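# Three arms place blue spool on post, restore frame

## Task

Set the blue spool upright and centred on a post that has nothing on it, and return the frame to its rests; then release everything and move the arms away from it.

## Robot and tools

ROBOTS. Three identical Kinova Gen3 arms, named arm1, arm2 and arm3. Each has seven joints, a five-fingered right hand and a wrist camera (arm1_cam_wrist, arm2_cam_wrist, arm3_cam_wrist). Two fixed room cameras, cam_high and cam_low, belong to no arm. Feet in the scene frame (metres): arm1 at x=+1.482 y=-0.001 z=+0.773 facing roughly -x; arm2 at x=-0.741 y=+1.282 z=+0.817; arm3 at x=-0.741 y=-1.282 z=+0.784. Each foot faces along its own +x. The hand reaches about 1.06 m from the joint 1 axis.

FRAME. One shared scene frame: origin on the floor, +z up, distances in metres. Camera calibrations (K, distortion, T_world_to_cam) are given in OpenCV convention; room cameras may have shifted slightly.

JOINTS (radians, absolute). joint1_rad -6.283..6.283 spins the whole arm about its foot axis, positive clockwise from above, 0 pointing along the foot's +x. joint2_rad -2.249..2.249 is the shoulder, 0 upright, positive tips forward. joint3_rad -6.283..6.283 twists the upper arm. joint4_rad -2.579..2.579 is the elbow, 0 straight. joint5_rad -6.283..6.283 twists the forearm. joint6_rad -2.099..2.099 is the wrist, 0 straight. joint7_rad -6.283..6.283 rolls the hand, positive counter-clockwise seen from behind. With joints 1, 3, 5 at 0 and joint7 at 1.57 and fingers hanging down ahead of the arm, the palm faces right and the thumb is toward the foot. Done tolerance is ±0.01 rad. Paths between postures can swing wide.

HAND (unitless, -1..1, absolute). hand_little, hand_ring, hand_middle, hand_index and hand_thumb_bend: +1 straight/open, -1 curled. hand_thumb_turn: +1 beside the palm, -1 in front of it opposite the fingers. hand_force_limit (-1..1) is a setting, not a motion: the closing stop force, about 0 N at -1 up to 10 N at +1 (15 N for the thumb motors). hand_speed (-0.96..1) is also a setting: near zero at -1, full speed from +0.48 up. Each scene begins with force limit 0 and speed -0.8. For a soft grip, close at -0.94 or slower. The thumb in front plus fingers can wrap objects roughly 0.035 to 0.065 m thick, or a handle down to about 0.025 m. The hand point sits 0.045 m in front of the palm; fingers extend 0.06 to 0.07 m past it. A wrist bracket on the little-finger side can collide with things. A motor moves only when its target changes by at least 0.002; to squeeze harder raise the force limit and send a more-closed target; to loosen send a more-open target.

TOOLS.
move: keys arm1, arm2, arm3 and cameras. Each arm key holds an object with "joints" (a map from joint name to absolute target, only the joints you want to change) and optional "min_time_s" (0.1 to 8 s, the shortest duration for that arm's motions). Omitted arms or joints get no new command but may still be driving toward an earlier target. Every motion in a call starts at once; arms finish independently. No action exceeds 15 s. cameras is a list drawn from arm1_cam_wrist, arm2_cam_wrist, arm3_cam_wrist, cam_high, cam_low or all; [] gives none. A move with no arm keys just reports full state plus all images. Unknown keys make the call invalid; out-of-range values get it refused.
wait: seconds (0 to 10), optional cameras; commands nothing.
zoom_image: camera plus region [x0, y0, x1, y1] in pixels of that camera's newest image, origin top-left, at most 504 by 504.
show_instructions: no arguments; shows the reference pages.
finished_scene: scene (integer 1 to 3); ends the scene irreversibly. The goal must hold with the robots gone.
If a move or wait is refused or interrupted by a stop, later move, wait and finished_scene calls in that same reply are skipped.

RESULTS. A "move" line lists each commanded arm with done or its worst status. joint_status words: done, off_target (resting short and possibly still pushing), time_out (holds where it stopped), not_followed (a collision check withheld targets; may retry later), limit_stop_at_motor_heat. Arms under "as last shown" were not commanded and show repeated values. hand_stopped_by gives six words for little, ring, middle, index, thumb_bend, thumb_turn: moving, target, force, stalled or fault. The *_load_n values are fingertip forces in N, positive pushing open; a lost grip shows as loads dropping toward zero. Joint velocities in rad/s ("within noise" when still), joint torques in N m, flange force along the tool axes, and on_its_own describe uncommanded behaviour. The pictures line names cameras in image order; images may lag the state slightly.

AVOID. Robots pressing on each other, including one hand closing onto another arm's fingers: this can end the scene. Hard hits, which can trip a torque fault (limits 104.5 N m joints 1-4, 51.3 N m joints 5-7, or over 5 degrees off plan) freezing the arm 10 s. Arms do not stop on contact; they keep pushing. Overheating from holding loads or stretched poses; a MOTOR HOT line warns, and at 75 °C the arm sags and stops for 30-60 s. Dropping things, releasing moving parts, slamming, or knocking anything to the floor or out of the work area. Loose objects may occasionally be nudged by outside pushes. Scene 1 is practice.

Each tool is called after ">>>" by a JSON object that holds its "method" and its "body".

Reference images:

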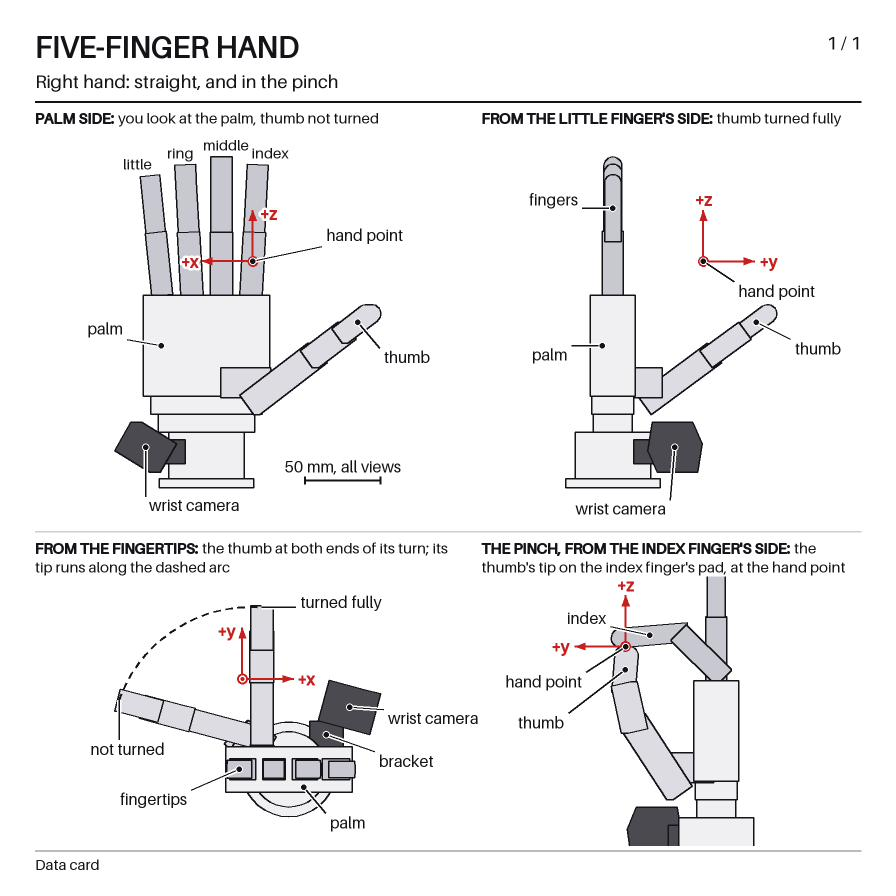

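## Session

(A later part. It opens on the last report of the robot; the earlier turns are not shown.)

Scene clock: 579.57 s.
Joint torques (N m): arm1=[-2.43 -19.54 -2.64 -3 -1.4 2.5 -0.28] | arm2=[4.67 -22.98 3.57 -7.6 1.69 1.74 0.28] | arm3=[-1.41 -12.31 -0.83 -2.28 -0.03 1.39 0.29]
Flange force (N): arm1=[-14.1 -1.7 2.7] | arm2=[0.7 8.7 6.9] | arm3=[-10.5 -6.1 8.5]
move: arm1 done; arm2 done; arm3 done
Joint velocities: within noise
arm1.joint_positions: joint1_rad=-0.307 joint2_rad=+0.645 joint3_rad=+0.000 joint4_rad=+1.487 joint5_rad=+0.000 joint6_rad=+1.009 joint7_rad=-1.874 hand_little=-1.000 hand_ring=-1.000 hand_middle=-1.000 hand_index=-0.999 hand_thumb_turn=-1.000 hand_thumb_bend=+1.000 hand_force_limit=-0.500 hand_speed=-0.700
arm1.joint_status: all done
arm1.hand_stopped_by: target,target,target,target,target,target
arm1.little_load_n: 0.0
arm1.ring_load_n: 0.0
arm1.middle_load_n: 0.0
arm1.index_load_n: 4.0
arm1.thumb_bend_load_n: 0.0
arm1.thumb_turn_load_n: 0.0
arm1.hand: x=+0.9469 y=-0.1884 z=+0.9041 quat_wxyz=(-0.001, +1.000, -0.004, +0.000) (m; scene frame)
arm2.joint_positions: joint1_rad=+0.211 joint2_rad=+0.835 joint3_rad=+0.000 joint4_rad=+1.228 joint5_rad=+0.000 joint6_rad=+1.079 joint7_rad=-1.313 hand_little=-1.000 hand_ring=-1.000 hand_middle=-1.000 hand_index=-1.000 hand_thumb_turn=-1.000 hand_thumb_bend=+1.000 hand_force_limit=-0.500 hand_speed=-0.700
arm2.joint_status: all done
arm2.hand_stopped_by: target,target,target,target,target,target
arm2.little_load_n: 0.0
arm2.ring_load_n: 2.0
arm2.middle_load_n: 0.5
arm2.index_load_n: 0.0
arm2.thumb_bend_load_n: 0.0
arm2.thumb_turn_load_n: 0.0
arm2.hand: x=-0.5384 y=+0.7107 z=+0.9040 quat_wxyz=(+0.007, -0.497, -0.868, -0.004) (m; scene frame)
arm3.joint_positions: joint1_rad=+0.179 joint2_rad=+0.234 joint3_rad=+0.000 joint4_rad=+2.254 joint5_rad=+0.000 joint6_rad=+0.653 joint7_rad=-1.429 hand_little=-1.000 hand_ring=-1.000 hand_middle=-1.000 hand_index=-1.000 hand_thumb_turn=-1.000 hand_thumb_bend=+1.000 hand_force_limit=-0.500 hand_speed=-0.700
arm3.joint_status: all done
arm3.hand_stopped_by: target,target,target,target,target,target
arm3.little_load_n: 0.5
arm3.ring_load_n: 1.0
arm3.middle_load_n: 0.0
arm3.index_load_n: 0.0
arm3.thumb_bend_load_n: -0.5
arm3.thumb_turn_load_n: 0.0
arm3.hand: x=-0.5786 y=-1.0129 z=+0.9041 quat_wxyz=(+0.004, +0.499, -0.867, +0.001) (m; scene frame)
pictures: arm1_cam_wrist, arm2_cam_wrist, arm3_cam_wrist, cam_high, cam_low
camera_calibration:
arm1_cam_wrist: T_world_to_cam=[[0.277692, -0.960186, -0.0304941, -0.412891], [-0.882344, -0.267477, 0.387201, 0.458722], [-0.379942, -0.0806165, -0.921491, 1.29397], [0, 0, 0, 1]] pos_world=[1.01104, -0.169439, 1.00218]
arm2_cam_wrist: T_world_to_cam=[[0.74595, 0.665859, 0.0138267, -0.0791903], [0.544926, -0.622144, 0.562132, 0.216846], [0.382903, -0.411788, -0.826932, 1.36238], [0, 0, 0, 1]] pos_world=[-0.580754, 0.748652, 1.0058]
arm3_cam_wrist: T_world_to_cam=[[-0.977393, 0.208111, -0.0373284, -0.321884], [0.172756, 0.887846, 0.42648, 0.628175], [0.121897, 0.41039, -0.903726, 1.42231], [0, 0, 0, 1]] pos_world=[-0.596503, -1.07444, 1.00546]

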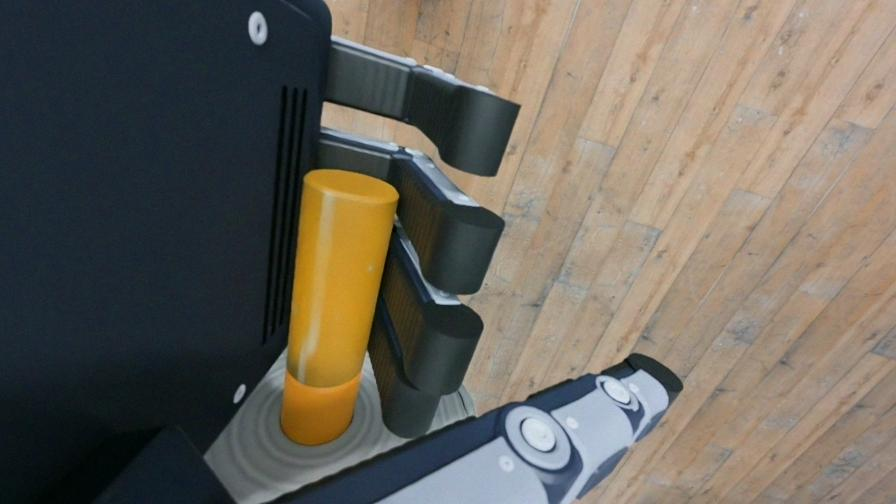

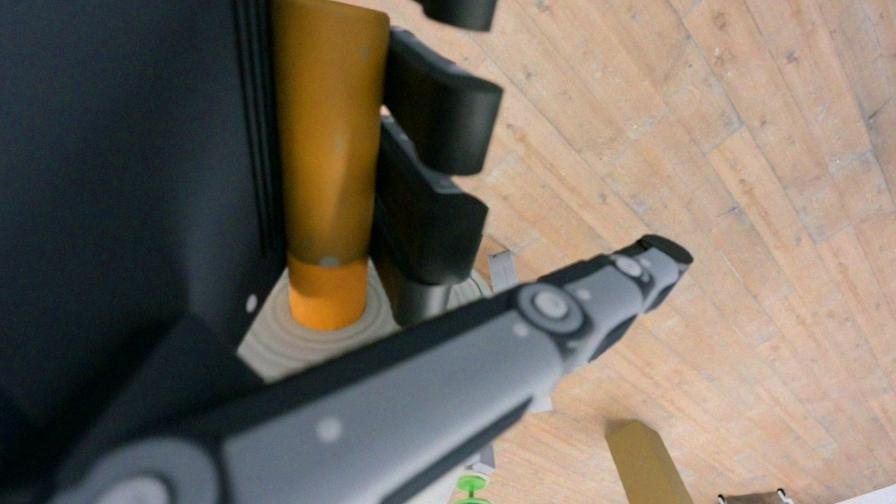

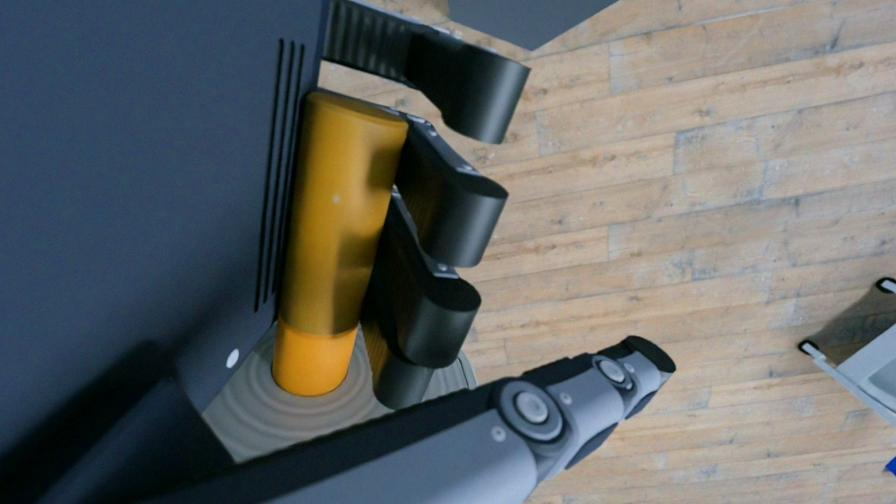

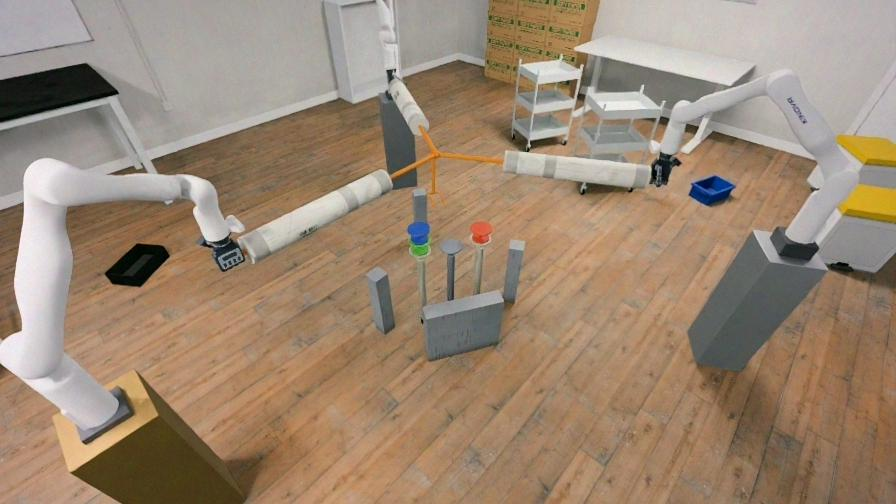

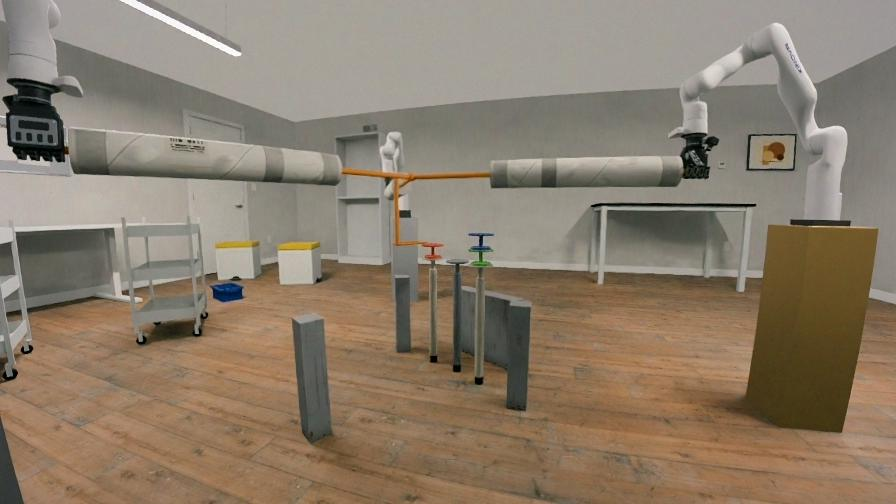

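>>> {"method": "move", "body": {"arm1": {"joints":{"joint1_rad":-0.3606,"joint2_rad":0.4647,"joint4_rad":1.8275,"joint6_rad":0.8494,"joint7_rad":-1.9278},"min_time_s":3}, "arm2": {"joints":{"joint1_rad":0.0566,"joint2_rad":0.8900,"joint4_rad":1.1082,"joint6_rad":1.1434,"joint7_rad":-1.4666},"min_time_s":3}, "arm3": {"joints":{"joint1_rad":0.3797,"joint2_rad":0.3715,"joint4_rad":2.0284,"joint6_rad":0.7417,"joint7_rad":-1.2278},"min_time_s":3}, "cameras": ["cam_high"]}}

>>> {"method": "move", "body": {"arm1": {"joints":{"joint1_rad":-0.4444,"joint2_rad":0.2924,"joint4_rad":2.1199,"joint6_rad":0.7293,"joint7_rad":-2.0116},"min_time_s":3}, "arm2": {"joints":{"joint1_rad":-0.0830,"joint2_rad":0.9875,"joint4_rad":0.8955,"joint6_rad":1.2586,"joint7_rad":-1.6062},"min_time_s":3}, "arm3": {"joints":{"joint1_rad":0.5092,"joint2_rad":0.5232,"joint4_rad":1.7523,"joint6_rad":0.8661,"joint7_rad":-1.0983},"min_time_s":3}, "cameras": ["all"]}}

>>> {"method": "zoom_image", "body": {"camera": "cam_high", "region": [370, 150, 490, 270]}}

>>> {"method": "zoom_image", "body": {"camera": "cam_low", "region": [420, 160, 520, 280]}}

Scene clock: 633.00 s.
Joint torques (N m): arm1=[-1.21 -16.13 -1.6 -4.18 -0.94 1.14 -0.37] | arm2=[2.41 -24.01 1.53 -8.13 0.64 1.61 0.22] | arm3=[-0.58 -15.64 0.15 -3.14 0.48 1.3 0.28]
Flange force (N): arm1=[-8.5 -1.4 3.0] | arm2=[3.7 4.7 6.9] | arm3=[-9.8 -5.1 7.4]
move: arm1 done; arm2 done; arm3 done
Joint velocities: within noise
arm1.joint_positions: joint1_rad=-0.361 joint2_rad=+0.465 joint3_rad=+0.000 joint4_rad=+1.828 joint5_rad=+0.000 joint6_rad=+0.849 joint7_rad=-1.928 hand_little=-1.000 hand_ring=-1.000 hand_middle=-1.000 hand_index=-0.999 hand_thumb_turn=-1.000 hand_thumb_bend=+1.000 hand_force_limit=-0.500 hand_speed=-0.700
arm1.joint_status: all done
arm1.hand_stopped_by: target,target,target,target,target,target
arm1.little_load_n: 0.0
arm1.ring_load_n: 0.0
arm1.middle_load_n: 0.0
arm1.index_load_n: 4.0
arm1.thumb_bend_load_n: 0.0
arm1.thumb_turn_load_n: 0.0
arm1.hand: x=+1.0433 y=-0.1830 z=+0.9040 quat_wxyz=(-0.001, +1.000, -0.004, +0.000) (m; scene frame)
arm2.joint_positions: joint1_rad=+0.057 joint2_rad=+0.890 joint3_rad=+0.000 joint4_rad=+1.108 joint5_rad=+0.000 joint6_rad=+1.143 joint7_rad=-1.467 hand_little=-1.000 hand_ring=-0.999 hand_middle=-1.000 hand_index=-1.000 hand_thumb_turn=-1.000 hand_thumb_bend=+1.000 hand_force_limit=-0.500 hand_speed=-0.700
arm2.joint_status: all done
arm2.hand_stopped_by: target,target,target,target,target,target
arm2.little_load_n: 0.0
arm2.ring_load_n: 1.5
arm2.middle_load_n: 0.0
arm2.index_load_n: 0.0
arm2.thumb_bend_load_n: 0.5
arm2.thumb_turn_load_n: 0.0
arm2.hand: x=-0.4420 y=+0.7161 z=+0.9040 quat_wxyz=(+0.007, -0.497, -0.868, -0.004) (m; scene frame)
arm3.joint_positions: joint1_rad=+0.380 joint2_rad=+0.371 joint3_rad=+0.000 joint4_rad=+2.028 joint5_rad=+0.000 joint6_rad=+0.742 joint7_rad=-1.228 hand_little=-1.000 hand_ring=-1.000 hand_middle=-1.000 hand_index=-1.000 hand_thumb_turn=-1.000 hand_thumb_bend=+1.000 hand_force_limit=-0.500 hand_speed=-0.700
arm3.joint_status: all done
arm3.hand_stopped_by: target,target,target,target,target,target
arm3.little_load_n: 0.5
arm3.ring_load_n: 1.0
arm3.middle_load_n: 0.0
arm3.index_load_n: 0.5
arm3.thumb_bend_load_n: 0.0
arm3.thumb_turn_load_n: 0.0
arm3.hand: x=-0.4820 y=-1.0074 z=+0.9042 quat_wxyz=(+0.004, +0.499, -0.867, +0.001) (m; scene frame)
pictures: cam_high

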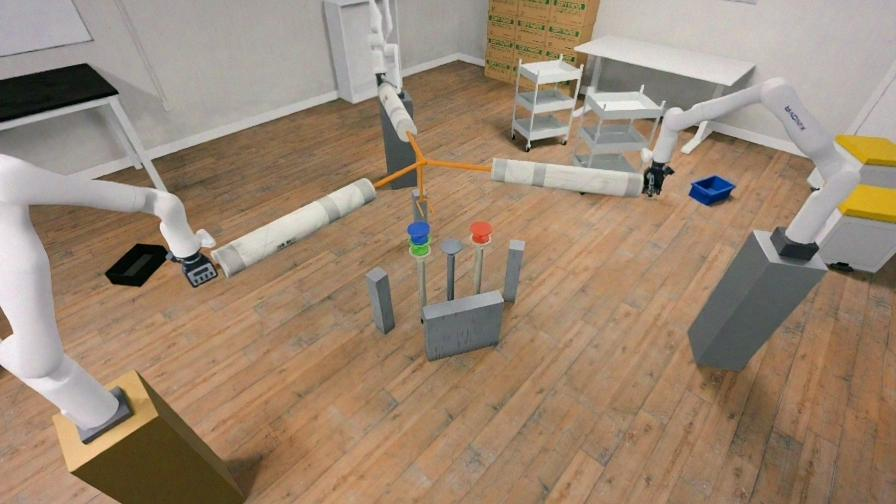

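Scene clock: 636.30 s.
Joint torques (N m): arm1=[-1.03 -12.39 -1.38 -3.79 -0.82 0.78 -0.36] | arm2=[1.72 -25.57 0.93 -8.81 0.28 1.56 0.2] | arm3=[-0.19 -19.34 0.61 -4.29 0.64 1.13 0.32]
Flange force (N): arm1=[-8.2 -1.6 3.3] | arm2=[6.8 2.8 7.2] | arm3=[-9.6 -5.4 6.5]
move: arm1 done; arm2 done; arm3 done
Joint velocities: within noise
arm1.joint_positions: joint1_rad=-0.444 joint2_rad=+0.292 joint3_rad=+0.000 joint4_rad=+2.120 joint5_rad=+0.000 joint6_rad=+0.729 joint7_rad=-2.012 hand_little=-1.000 hand_ring=-1.000 hand_middle=-1.000 hand_index=-0.999 hand_thumb_turn=-1.000 hand_thumb_bend=+1.000 hand_force_limit=-0.500 hand_speed=-0.700
arm1.joint_status: all done
arm1.hand_stopped_by: target,target,target,target,target,target
arm1.little_load_n: 0.0
arm1.ring_load_n: 0.0
arm1.middle_load_n: 0.5
arm1.index_load_n: 3.5
arm1.thumb_bend_load_n: 0.0
arm1.thumb_turn_load_n: 0.0
arm1.hand: x=+1.1402 y=-0.1773 z=+0.9040 quat_wxyz=(-0.001, +1.000, -0.004, +0.000) (m; scene frame)
arm2.joint_positions: joint1_rad=-0.083 joint2_rad=+0.988 joint3_rad=+0.000 joint4_rad=+0.896 joint5_rad=+0.000 joint6_rad=+1.259 joint7_rad=-1.606 hand_little=-1.000 hand_ring=-0.999 hand_middle=-1.000 hand_index=-1.000 hand_thumb_turn=-1.000 hand_thumb_bend=+1.000 hand_force_limit=-0.500 hand_speed=-0.700
arm2.joint_status: all done
arm2.hand_stopped_by: target,target,target,target,target,target
arm2.little_load_n: 0.0
arm2.ring_load_n: 1.5
arm2.middle_load_n: 0.0
arm2.index_load_n: 0.0
arm2.thumb_bend_load_n: 0.0
arm2.thumb_turn_load_n: 0.0
arm2.hand: x=-0.3452 y=+0.7222 z=+0.9038 quat_wxyz=(+0.007, -0.497, -0.868, -0.004) (m; scene frame)
arm3.joint_positions: joint1_rad=+0.509 joint2_rad=+0.523 joint3_rad=+0.000 joint4_rad=+1.752 joint5_rad=+0.000 joint6_rad=+0.866 joint7_rad=-1.098 hand_little=-1.000 hand_ring=-1.000 hand_middle=-1.000 hand_index=-1.000 hand_thumb_turn=-1.000 hand_thumb_bend=+1.000 hand_force_limit=-0.500 hand_speed=-0.700
arm3.joint_status: all done
arm3.hand_stopped_by: target,target,target,target,target,target
arm3.little_load_n: 0.0
arm3.ring_load_n: 1.0
arm3.middle_load_n: 0.0
arm3.index_load_n: 0.5
arm3.thumb_bend_load_n: -0.5
arm3.thumb_turn_load_n: 0.0
arm3.hand: x=-0.3854 y=-1.0014 z=+0.9042 quat_wxyz=(+0.004, +0.499, -0.867, +0.001) (m; scene frame)
pictures: arm1_cam_wrist, arm2_cam_wrist, arm3_cam_wrist, cam_high, cam_low
camera_calibration:
arm1_cam_wrist: T_world_to_cam=[[0.277732, -0.960177, -0.0304069, -0.45602], [-0.882333, -0.267478, 0.387226, 0.63216], [-0.379939, -0.080716, -0.921483, 1.36815], [0, 0, 0, 1]] pos_world=[1.20424, -0.158339, 1.00207]
arm2_cam_wrist: T_world_to_cam=[[0.745963, 0.665847, 0.0136679, -0.230855], [0.544979, -0.622091, 0.562139, 0.118869], [0.382801, -0.411887, -0.82693, 1.29305], [0, 0, 0, 1]] pos_world=[-0.387553, 0.760252, 1.0056]
arm3_cam_wrist: T_world_to_cam=[[-0.977405, 0.208047, -0.0373596, -0.135483], [0.172685, 0.887861, 0.426477, 0.584536], [0.121897, 0.41039, -0.903726, 1.39413], [0, 0, 0, 1]] pos_world=[-0.403303, -1.06294, 1.00556]

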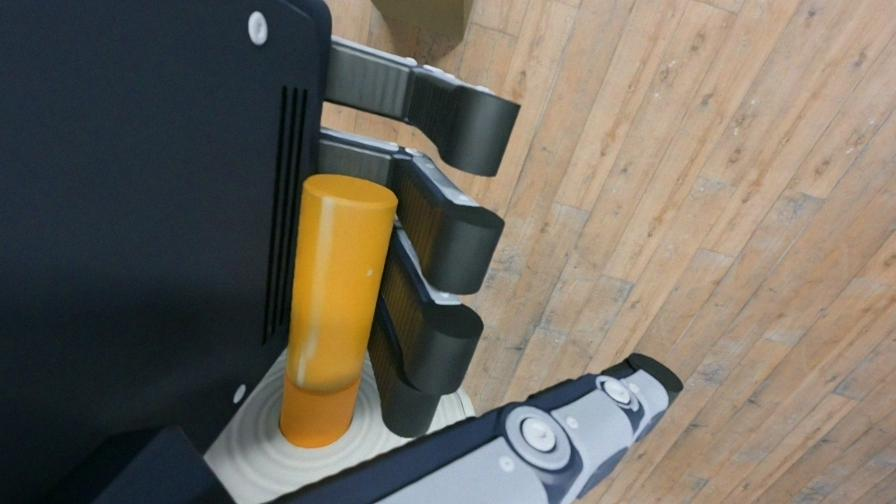

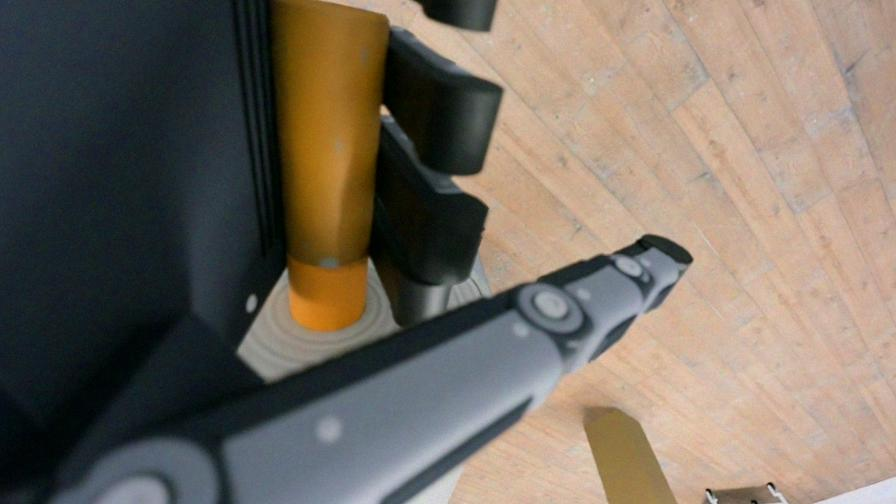

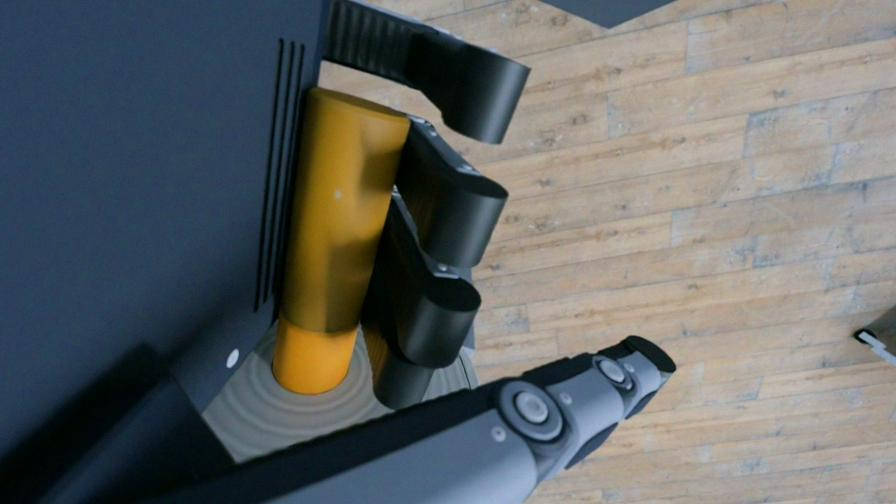

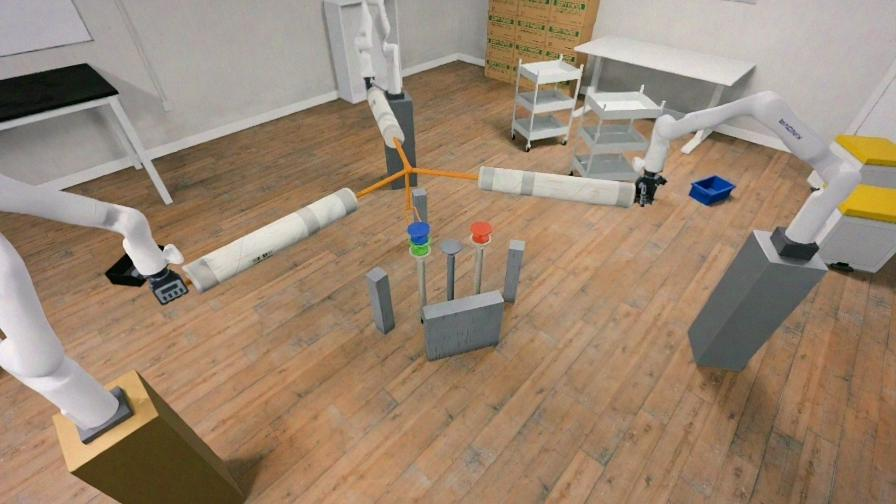

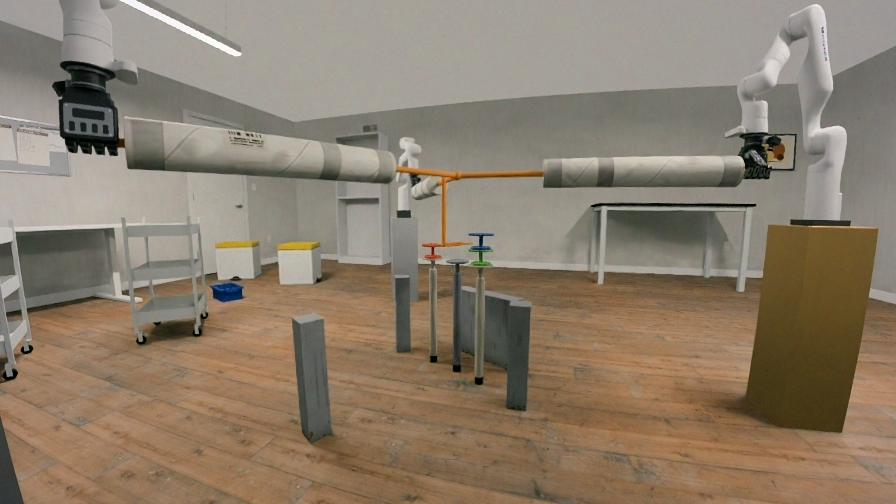

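Scaled by 4.200.

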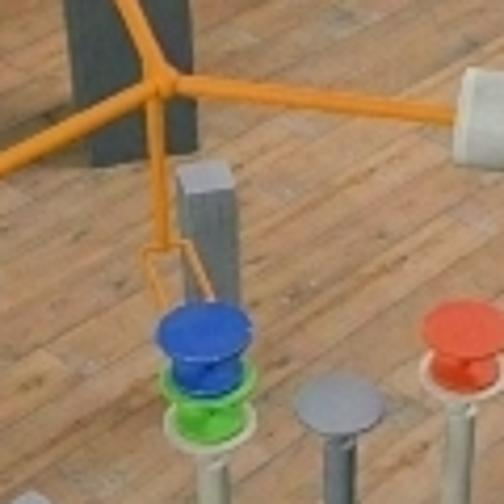

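Scaled by 4.200.

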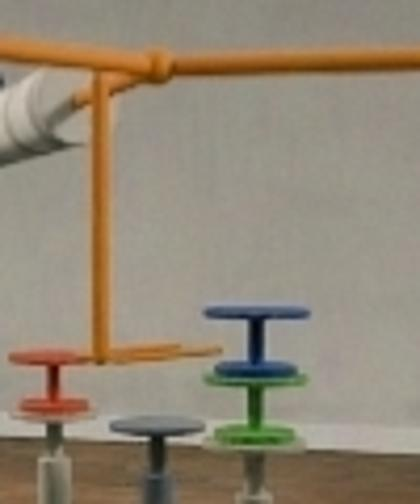

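>>> {"method": "move", "body": {"arm1": {"joints":{"joint1_rad":-0.3110,"joint2_rad":0.1935,"joint4_rad":2.2482,"joint6_rad":0.6999,"joint7_rad":-1.8782},"min_time_s":3}, "arm2": {"joints":{"joint1_rad":-0.1757,"joint2_rad":0.9037,"joint4_rad":1.0647,"joint6_rad":1.1732,"joint7_rad":-1.6989},"min_time_s":3}, "arm3": {"joints":{"joint1_rad":0.4509,"joint2_rad":0.6256,"joint4_rad":1.5388,"joint6_rad":0.9772,"joint7_rad":-1.1566},"min_time_s":3}, "cameras": ["all"]}}

>>> {"method": "zoom_image", "body": {"camera": "cam_high", "region": [370, 150, 490, 270]}}

>>> {"method": "zoom_image", "body": {"camera": "cam_low", "region": [420, 180, 520, 280]}}

Scene clock: 671.77 s.
Joint torques (N m): arm1=[-1.27 -9.75 -1.73 -1.2 -1.01 2.04 -0.27] | arm2=[2.86 -24.14 1.9 -7.76 0.83 2 0.26] | arm3=[-1.04 -21.57 -0.24 -4.5 0.17 1.42 0.3]
Flange force (N): arm1=[-12.8 -3.1 3.2] | arm2=[3.9 4.6 7.1] | arm3=[-10.8 -7.1 5.8]
move: arm1 done; arm2 done; arm3 done
Joint velocities: within noise
arm1.joint_positions: joint1_rad=-0.311 joint2_rad=+0.194 joint3_rad=+0.000 joint4_rad=+2.248 joint5_rad=+0.000 joint6_rad=+0.700 joint7_rad=-1.878 hand_little=-1.000 hand_ring=-1.000 hand_middle=-1.000 hand_index=-0.999 hand_thumb_turn=-1.000 hand_thumb_bend=+1.000 hand_force_limit=-0.500 hand_speed=-0.700
arm1.joint_status: all done
arm1.hand_stopped_by: target,target,target,target,target,target
arm1.little_load_n: 0.0
arm1.ring_load_n: 0.0
arm1.middle_load_n: 0.5
arm1.index_load_n: 3.5
arm1.thumb_bend_load_n: 0.0
arm1.thumb_turn_load_n: -0.5
arm1.hand: x=+1.1727 y=-0.1210 z=+0.9081 quat_wxyz=(-0.001, +1.000, -0.004, +0.000) (m; scene frame)
arm2.joint_positions: joint1_rad=-0.176 joint2_rad=+0.904 joint3_rad=+0.000 joint4_rad=+1.065 joint5_rad=+0.000 joint6_rad=+1.173 joint7_rad=-1.699 hand_little=-1.000 hand_ring=-1.000 hand_middle=-1.000 hand_index=-1.000 hand_thumb_turn=-1.000 hand_thumb_bend=+1.000 hand_force_limit=-0.500 hand_speed=-0.700
arm2.joint_status: all done
arm2.hand_stopped_by: target,target,target,target,target,target
arm2.little_load_n: 0.0
arm2.ring_load_n: 2.0
arm2.middle_load_n: 0.0
arm2.index_load_n: 0.0
arm2.thumb_bend_load_n: 0.0
arm2.thumb_turn_load_n: 0.0
arm2.hand: x=-0.3127 y=+0.7786 z=+0.9078 quat_wxyz=(+0.007, -0.497, -0.868, -0.004) (m; scene frame)
arm3.joint_positions: joint1_rad=+0.451 joint2_rad=+0.626 joint3_rad=+0.000 joint4_rad=+1.539 joint5_rad=+0.000 joint6_rad=+0.977 joint7_rad=-1.157 hand_little=-1.000 hand_ring=-1.000 hand_middle=-1.000 hand_index=-1.000 hand_thumb_turn=-1.000 hand_thumb_bend=+1.000 hand_force_limit=-0.500 hand_speed=-0.700
arm3.joint_status: all done
arm3.hand_stopped_by: target,target,target,target,target,target
arm3.little_load_n: 0.0
arm3.ring_load_n: 1.0
arm3.middle_load_n: 0.0
arm3.index_load_n: 0.5
arm3.thumb_bend_load_n: 0.0
arm3.thumb_turn_load_n: 0.0
arm3.hand: x=-0.3528 y=-0.9452 z=+0.9081 quat_wxyz=(+0.004, +0.499, -0.867, +0.001) (m; scene frame)
pictures: arm1_cam_wrist, arm2_cam_wrist, arm3_cam_wrist, cam_high, cam_low
camera_calibration:
arm1_cam_wrist: T_world_to_cam=[[0.277838, -0.960145, -0.0304527, -0.410944], [-0.8823, -0.267593, 0.387221, 0.67426], [-0.379937, -0.0807161, -0.921484, 1.38882], [0, 0, 0, 1]] pos_world=[1.23674, -0.102039, 1.00617]
arm2_cam_wrist: T_world_to_cam=[[0.745975, 0.665832, 0.0137718, -0.292721], [0.544903, -0.622118, 0.562184, 0.133999], [0.382887, -0.411871, -0.826898, 1.30717], [0, 0, 0, 1]] pos_world=[-0.355154, 0.816652, 1.0096]
arm3_cam_wrist: T_world_to_cam=[[-0.977393, 0.208111, -0.0373284, -0.115104], [0.172756, 0.887846, 0.42648, 0.527399], [0.121897, 0.41039, -0.903726, 1.37075], [0, 0, 0, 1]] pos_world=[-0.370703, -1.00684, 1.00956]

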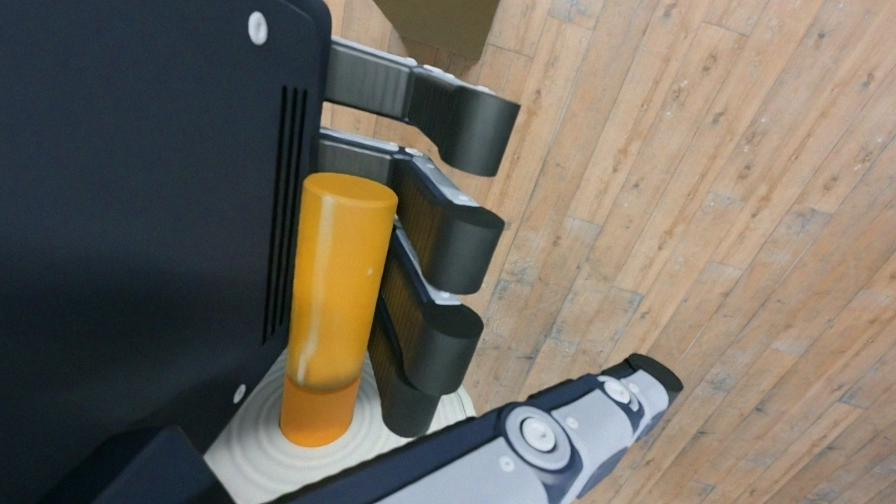

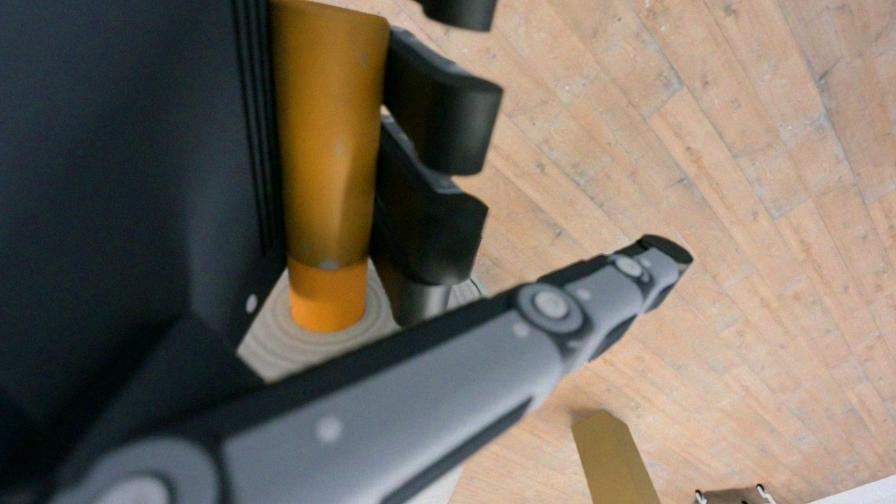

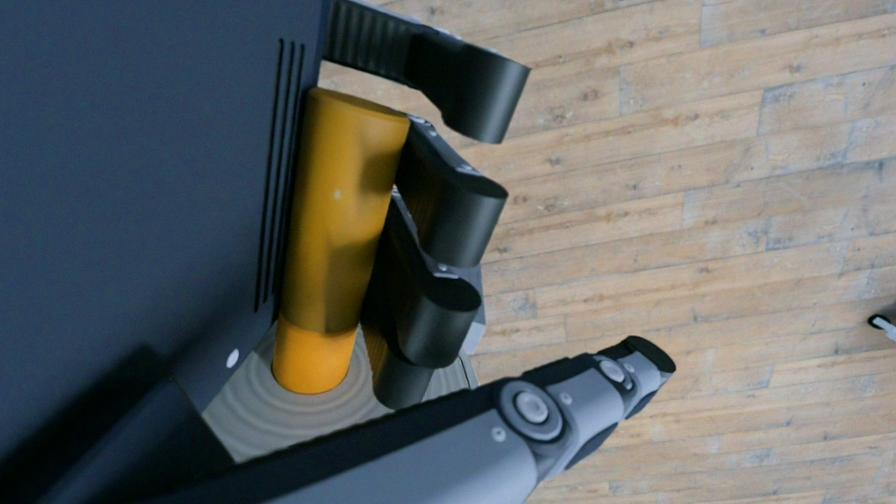

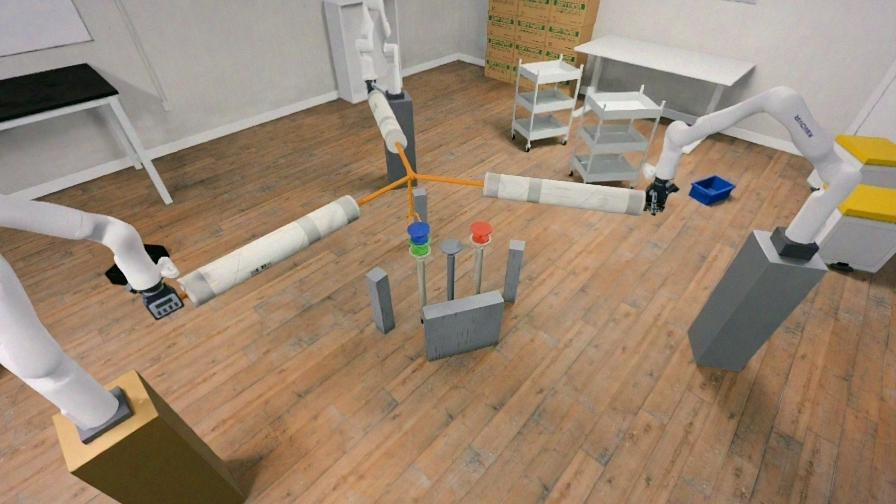

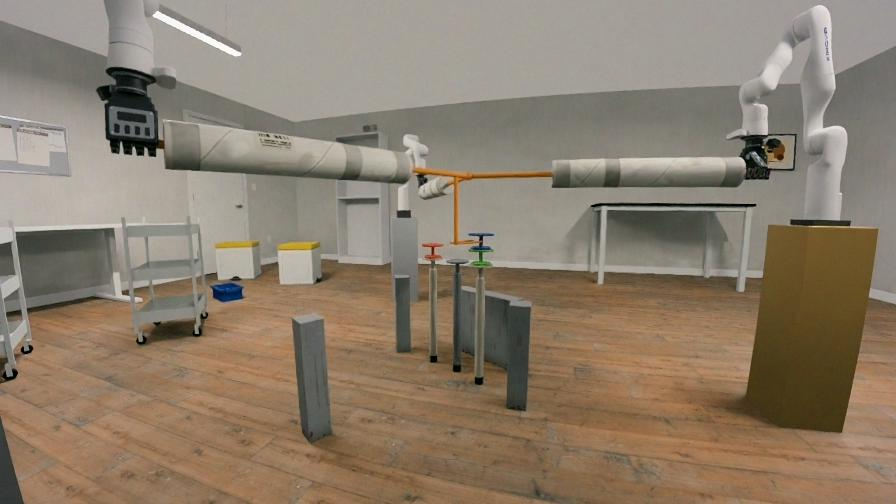

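Scaled by 4.200.

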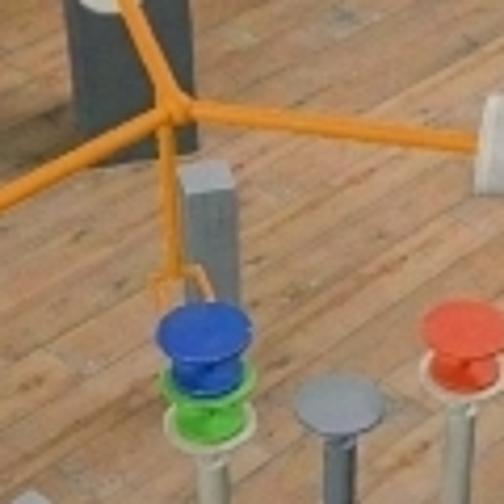

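Scaled by 5.040.

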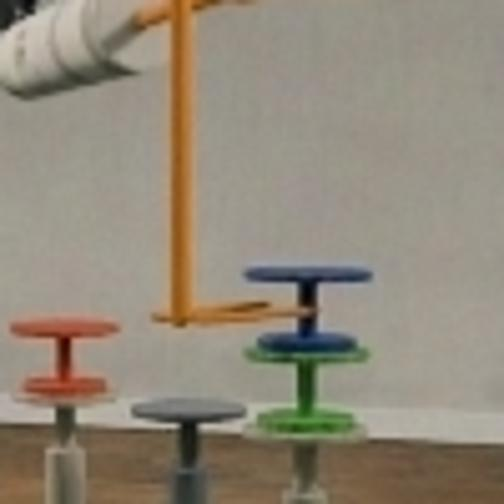

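>>> {"method": "move", "body": {"arm1": {"joints":{"joint1_rad":-0.0766,"joint2_rad":0.0994,"joint4_rad":2.3726,"joint6_rad":0.6696,"joint7_rad":-1.6438},"min_time_s":3.5}, "arm2": {"joints":{"joint1_rad":-0.3007,"joint2_rad":0.8359,"joint4_rad":1.2110,"joint6_rad":1.0947,"joint7_rad":-1.8239},"min_time_s":3.5}, "arm3": {"joints":{"joint1_rad":0.3952,"joint2_rad":0.7777,"joint4_rad":1.2330,"joint6_rad":1.1309,"joint7_rad":-1.2123},"min_time_s":3.5}, "cameras": ["all"]}}

>>> {"method": "zoom_image", "body": {"camera": "cam_high", "region": [370, 150, 490, 270]}}

>>> {"method": "zoom_image", "body": {"camera": "cam_low", "region": [420, 180, 520, 280]}}

Scene clock: 686.80 s.
Joint torques (N m): arm1=[-1.1 -7.49 -1.56 -0.23 -1.01 2.39 -0.27] | arm2=[2.85 -22.75 1.93 -6.44 0.92 2.58 0.32] | arm3=[-1.26 -24.99 -0.36 -6.21 0.06 0.81 0.29]
Flange force (N): arm1=[-13.1 -6.7 3.2] | arm2=[1.3 5.2 7.1] | arm3=[-11.0 -6.6 5.0]
move: arm1 done; arm2 done; arm3 done
Joint velocities: within noise
arm1.joint_positions: joint1_rad=-0.077 joint2_rad=+0.099 joint3_rad=+0.000 joint4_rad=+2.373 joint5_rad=+0.000 joint6_rad=+0.670 joint7_rad=-1.644 hand_little=-1.000 hand_ring=-1.000 hand_middle=-1.000 hand_index=-0.999 hand_thumb_turn=-1.000 hand_thumb_bend=+1.000 hand_force_limit=-0.500 hand_speed=-0.700
arm1.joint_status: all done
arm1.hand_stopped_by: target,target,target,target,target,target
arm1.little_load_n: 0.5
arm1.ring_load_n: 0.0
arm1.middle_load_n: 0.5
arm1.index_load_n: 3.5
arm1.thumb_bend_load_n: 0.0
arm1.thumb_turn_load_n: 0.0
arm1.hand: x=+1.2128 y=-0.0517 z=+0.9080 quat_wxyz=(-0.001, +1.000, -0.004, +0.000) (m; scene frame)
arm2.joint_positions: joint1_rad=-0.301 joint2_rad=+0.836 joint3_rad=+0.000 joint4_rad=+1.211 joint5_rad=+0.000 joint6_rad=+1.095 joint7_rad=-1.824 hand_little=-1.000 hand_ring=-1.000 hand_middle=-1.000 hand_index=-1.000 hand_thumb_turn=-1.000 hand_thumb_bend=+1.000 hand_force_limit=-0.500 hand_speed=-0.700
arm2.joint_status: all done
arm2.hand_stopped_by: target,target,target,target,target,target
arm2.little_load_n: 0.0
arm2.ring_load_n: 2.5
arm2.middle_load_n: 0.0
arm2.index_load_n: 0.0
arm2.thumb_bend_load_n: 0.0
arm2.thumb_turn_load_n: 0.0
arm2.hand: x=-0.2728 y=+0.8479 z=+0.9078 quat_wxyz=(+0.007, -0.497, -0.868, -0.004) (m; scene frame)
arm3.joint_positions: joint1_rad=+0.395 joint2_rad=+0.778 joint3_rad=+0.000 joint4_rad=+1.233 joint5_rad=+0.000 joint6_rad=+1.131 joint7_rad=-1.212 hand_little=-1.000 hand_ring=-1.000 hand_middle=-1.000 hand_index=-1.000 hand_thumb_turn=-1.000 hand_thumb_bend=+1.000 hand_force_limit=-0.500 hand_speed=-0.700
arm3.joint_status: all done
arm3.hand_stopped_by: target,target,target,target,target,target
arm3.little_load_n: 0.0
arm3.ring_load_n: 1.0
arm3.middle_load_n: 0.0
arm3.index_load_n: 0.0
arm3.thumb_bend_load_n: -0.5
arm3.thumb_turn_load_n: 0.0
arm3.hand: x=-0.3127 y=-0.8759 z=+0.9083 quat_wxyz=(+0.004, +0.499, -0.867, +0.001) (m; scene frame)
pictures: arm1_cam_wrist, arm2_cam_wrist, arm3_cam_wrist, cam_high, cam_low
camera_calibration:
arm1_cam_wrist: T_world_to_cam=[[0.277827, -0.96015, -0.0304182, -0.355571], [-0.882341, -0.267577, 0.38714, 0.728356], [-0.379852, -0.0807187, -0.921519, 1.40949], [0, 0, 0, 1]] pos_world=[1.27684, -0.0327386, 1.00608]
arm2_cam_wrist: T_world_to_cam=[[0.745909, 0.665905, 0.0137843, -0.368734], [0.544982, -0.622094, 0.562133, 0.155308], [0.382902, -0.411788, -0.826932, 1.32032], [0, 0, 0, 1]] pos_world=[-0.315154, 0.885852, 1.0096]
arm3_cam_wrist: T_world_to_cam=[[-0.977378, 0.20816, -0.0374354, -0.0901701], [0.172766, 0.887875, 0.426416, 0.458997], [0.122001, 0.410302, -0.903752, 1.33749], [0, 0, 0, 1]] pos_world=[-0.330604, -0.937535, 1.00966]

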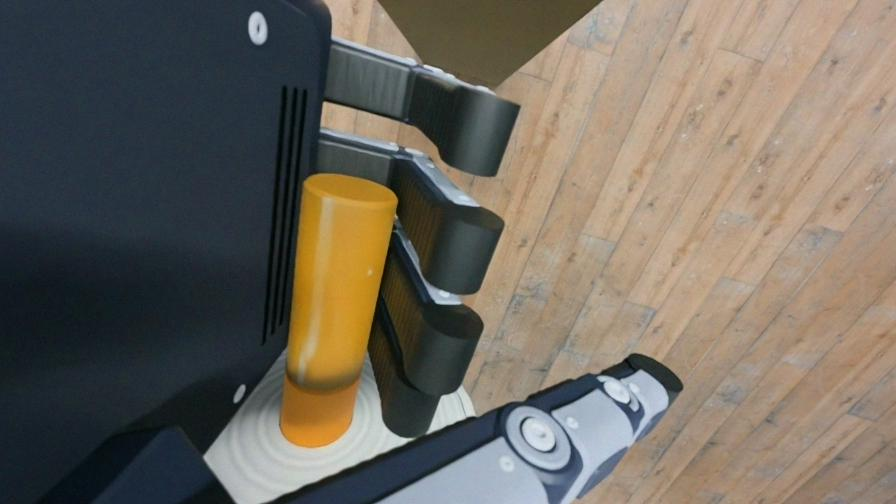

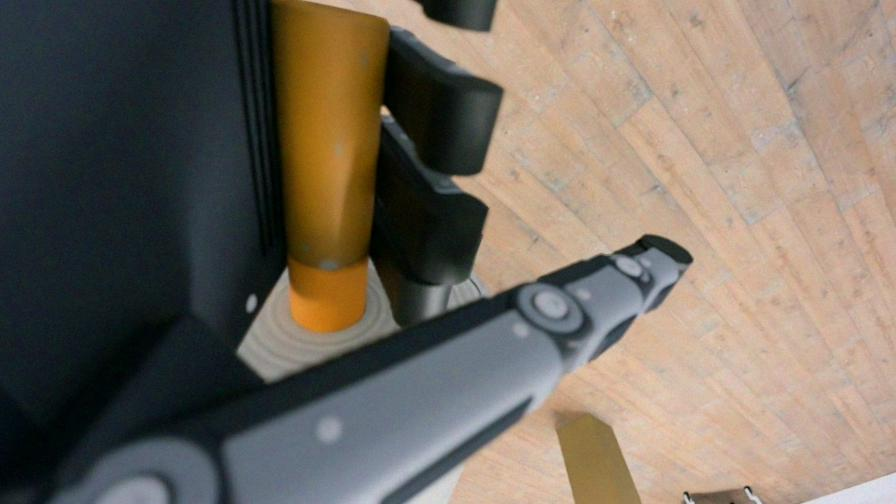

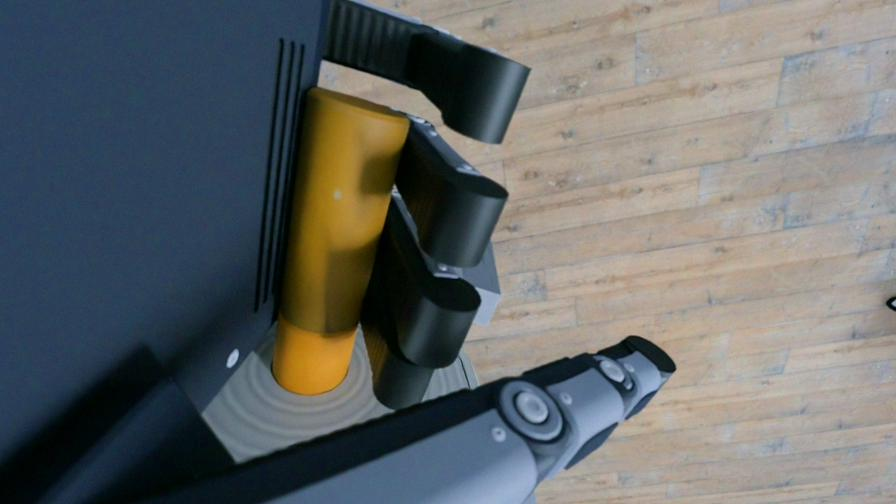

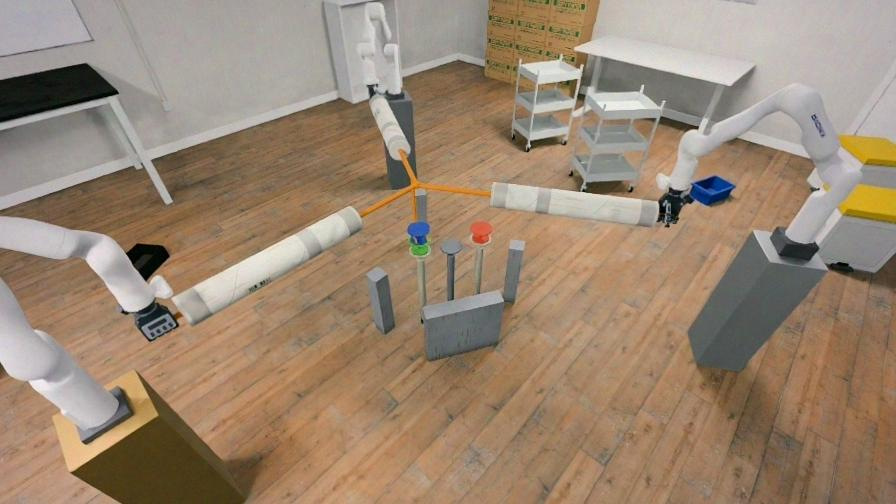

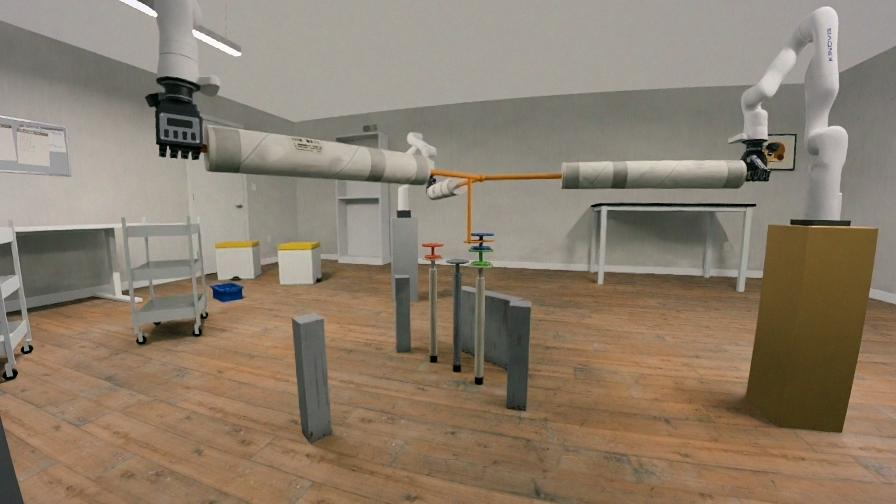

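Scaled by 4.200.

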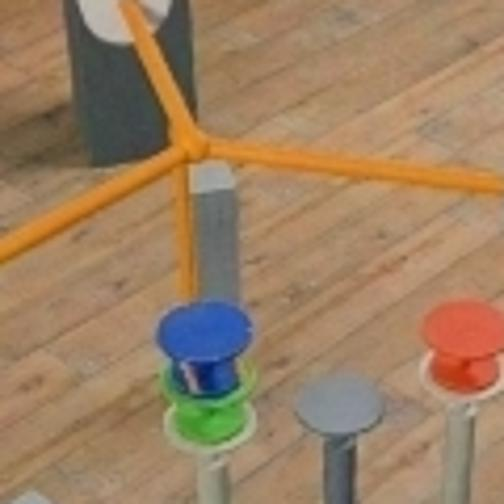

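Scaled by 5.040.

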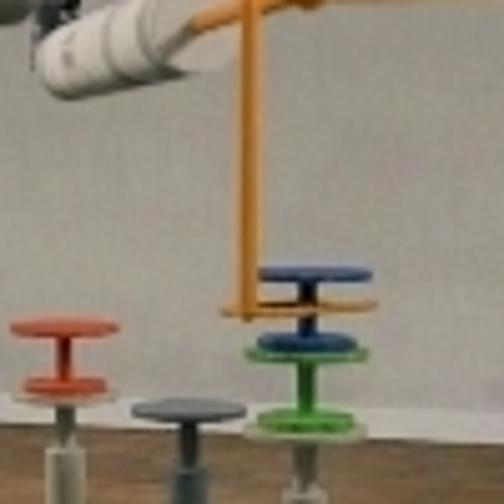

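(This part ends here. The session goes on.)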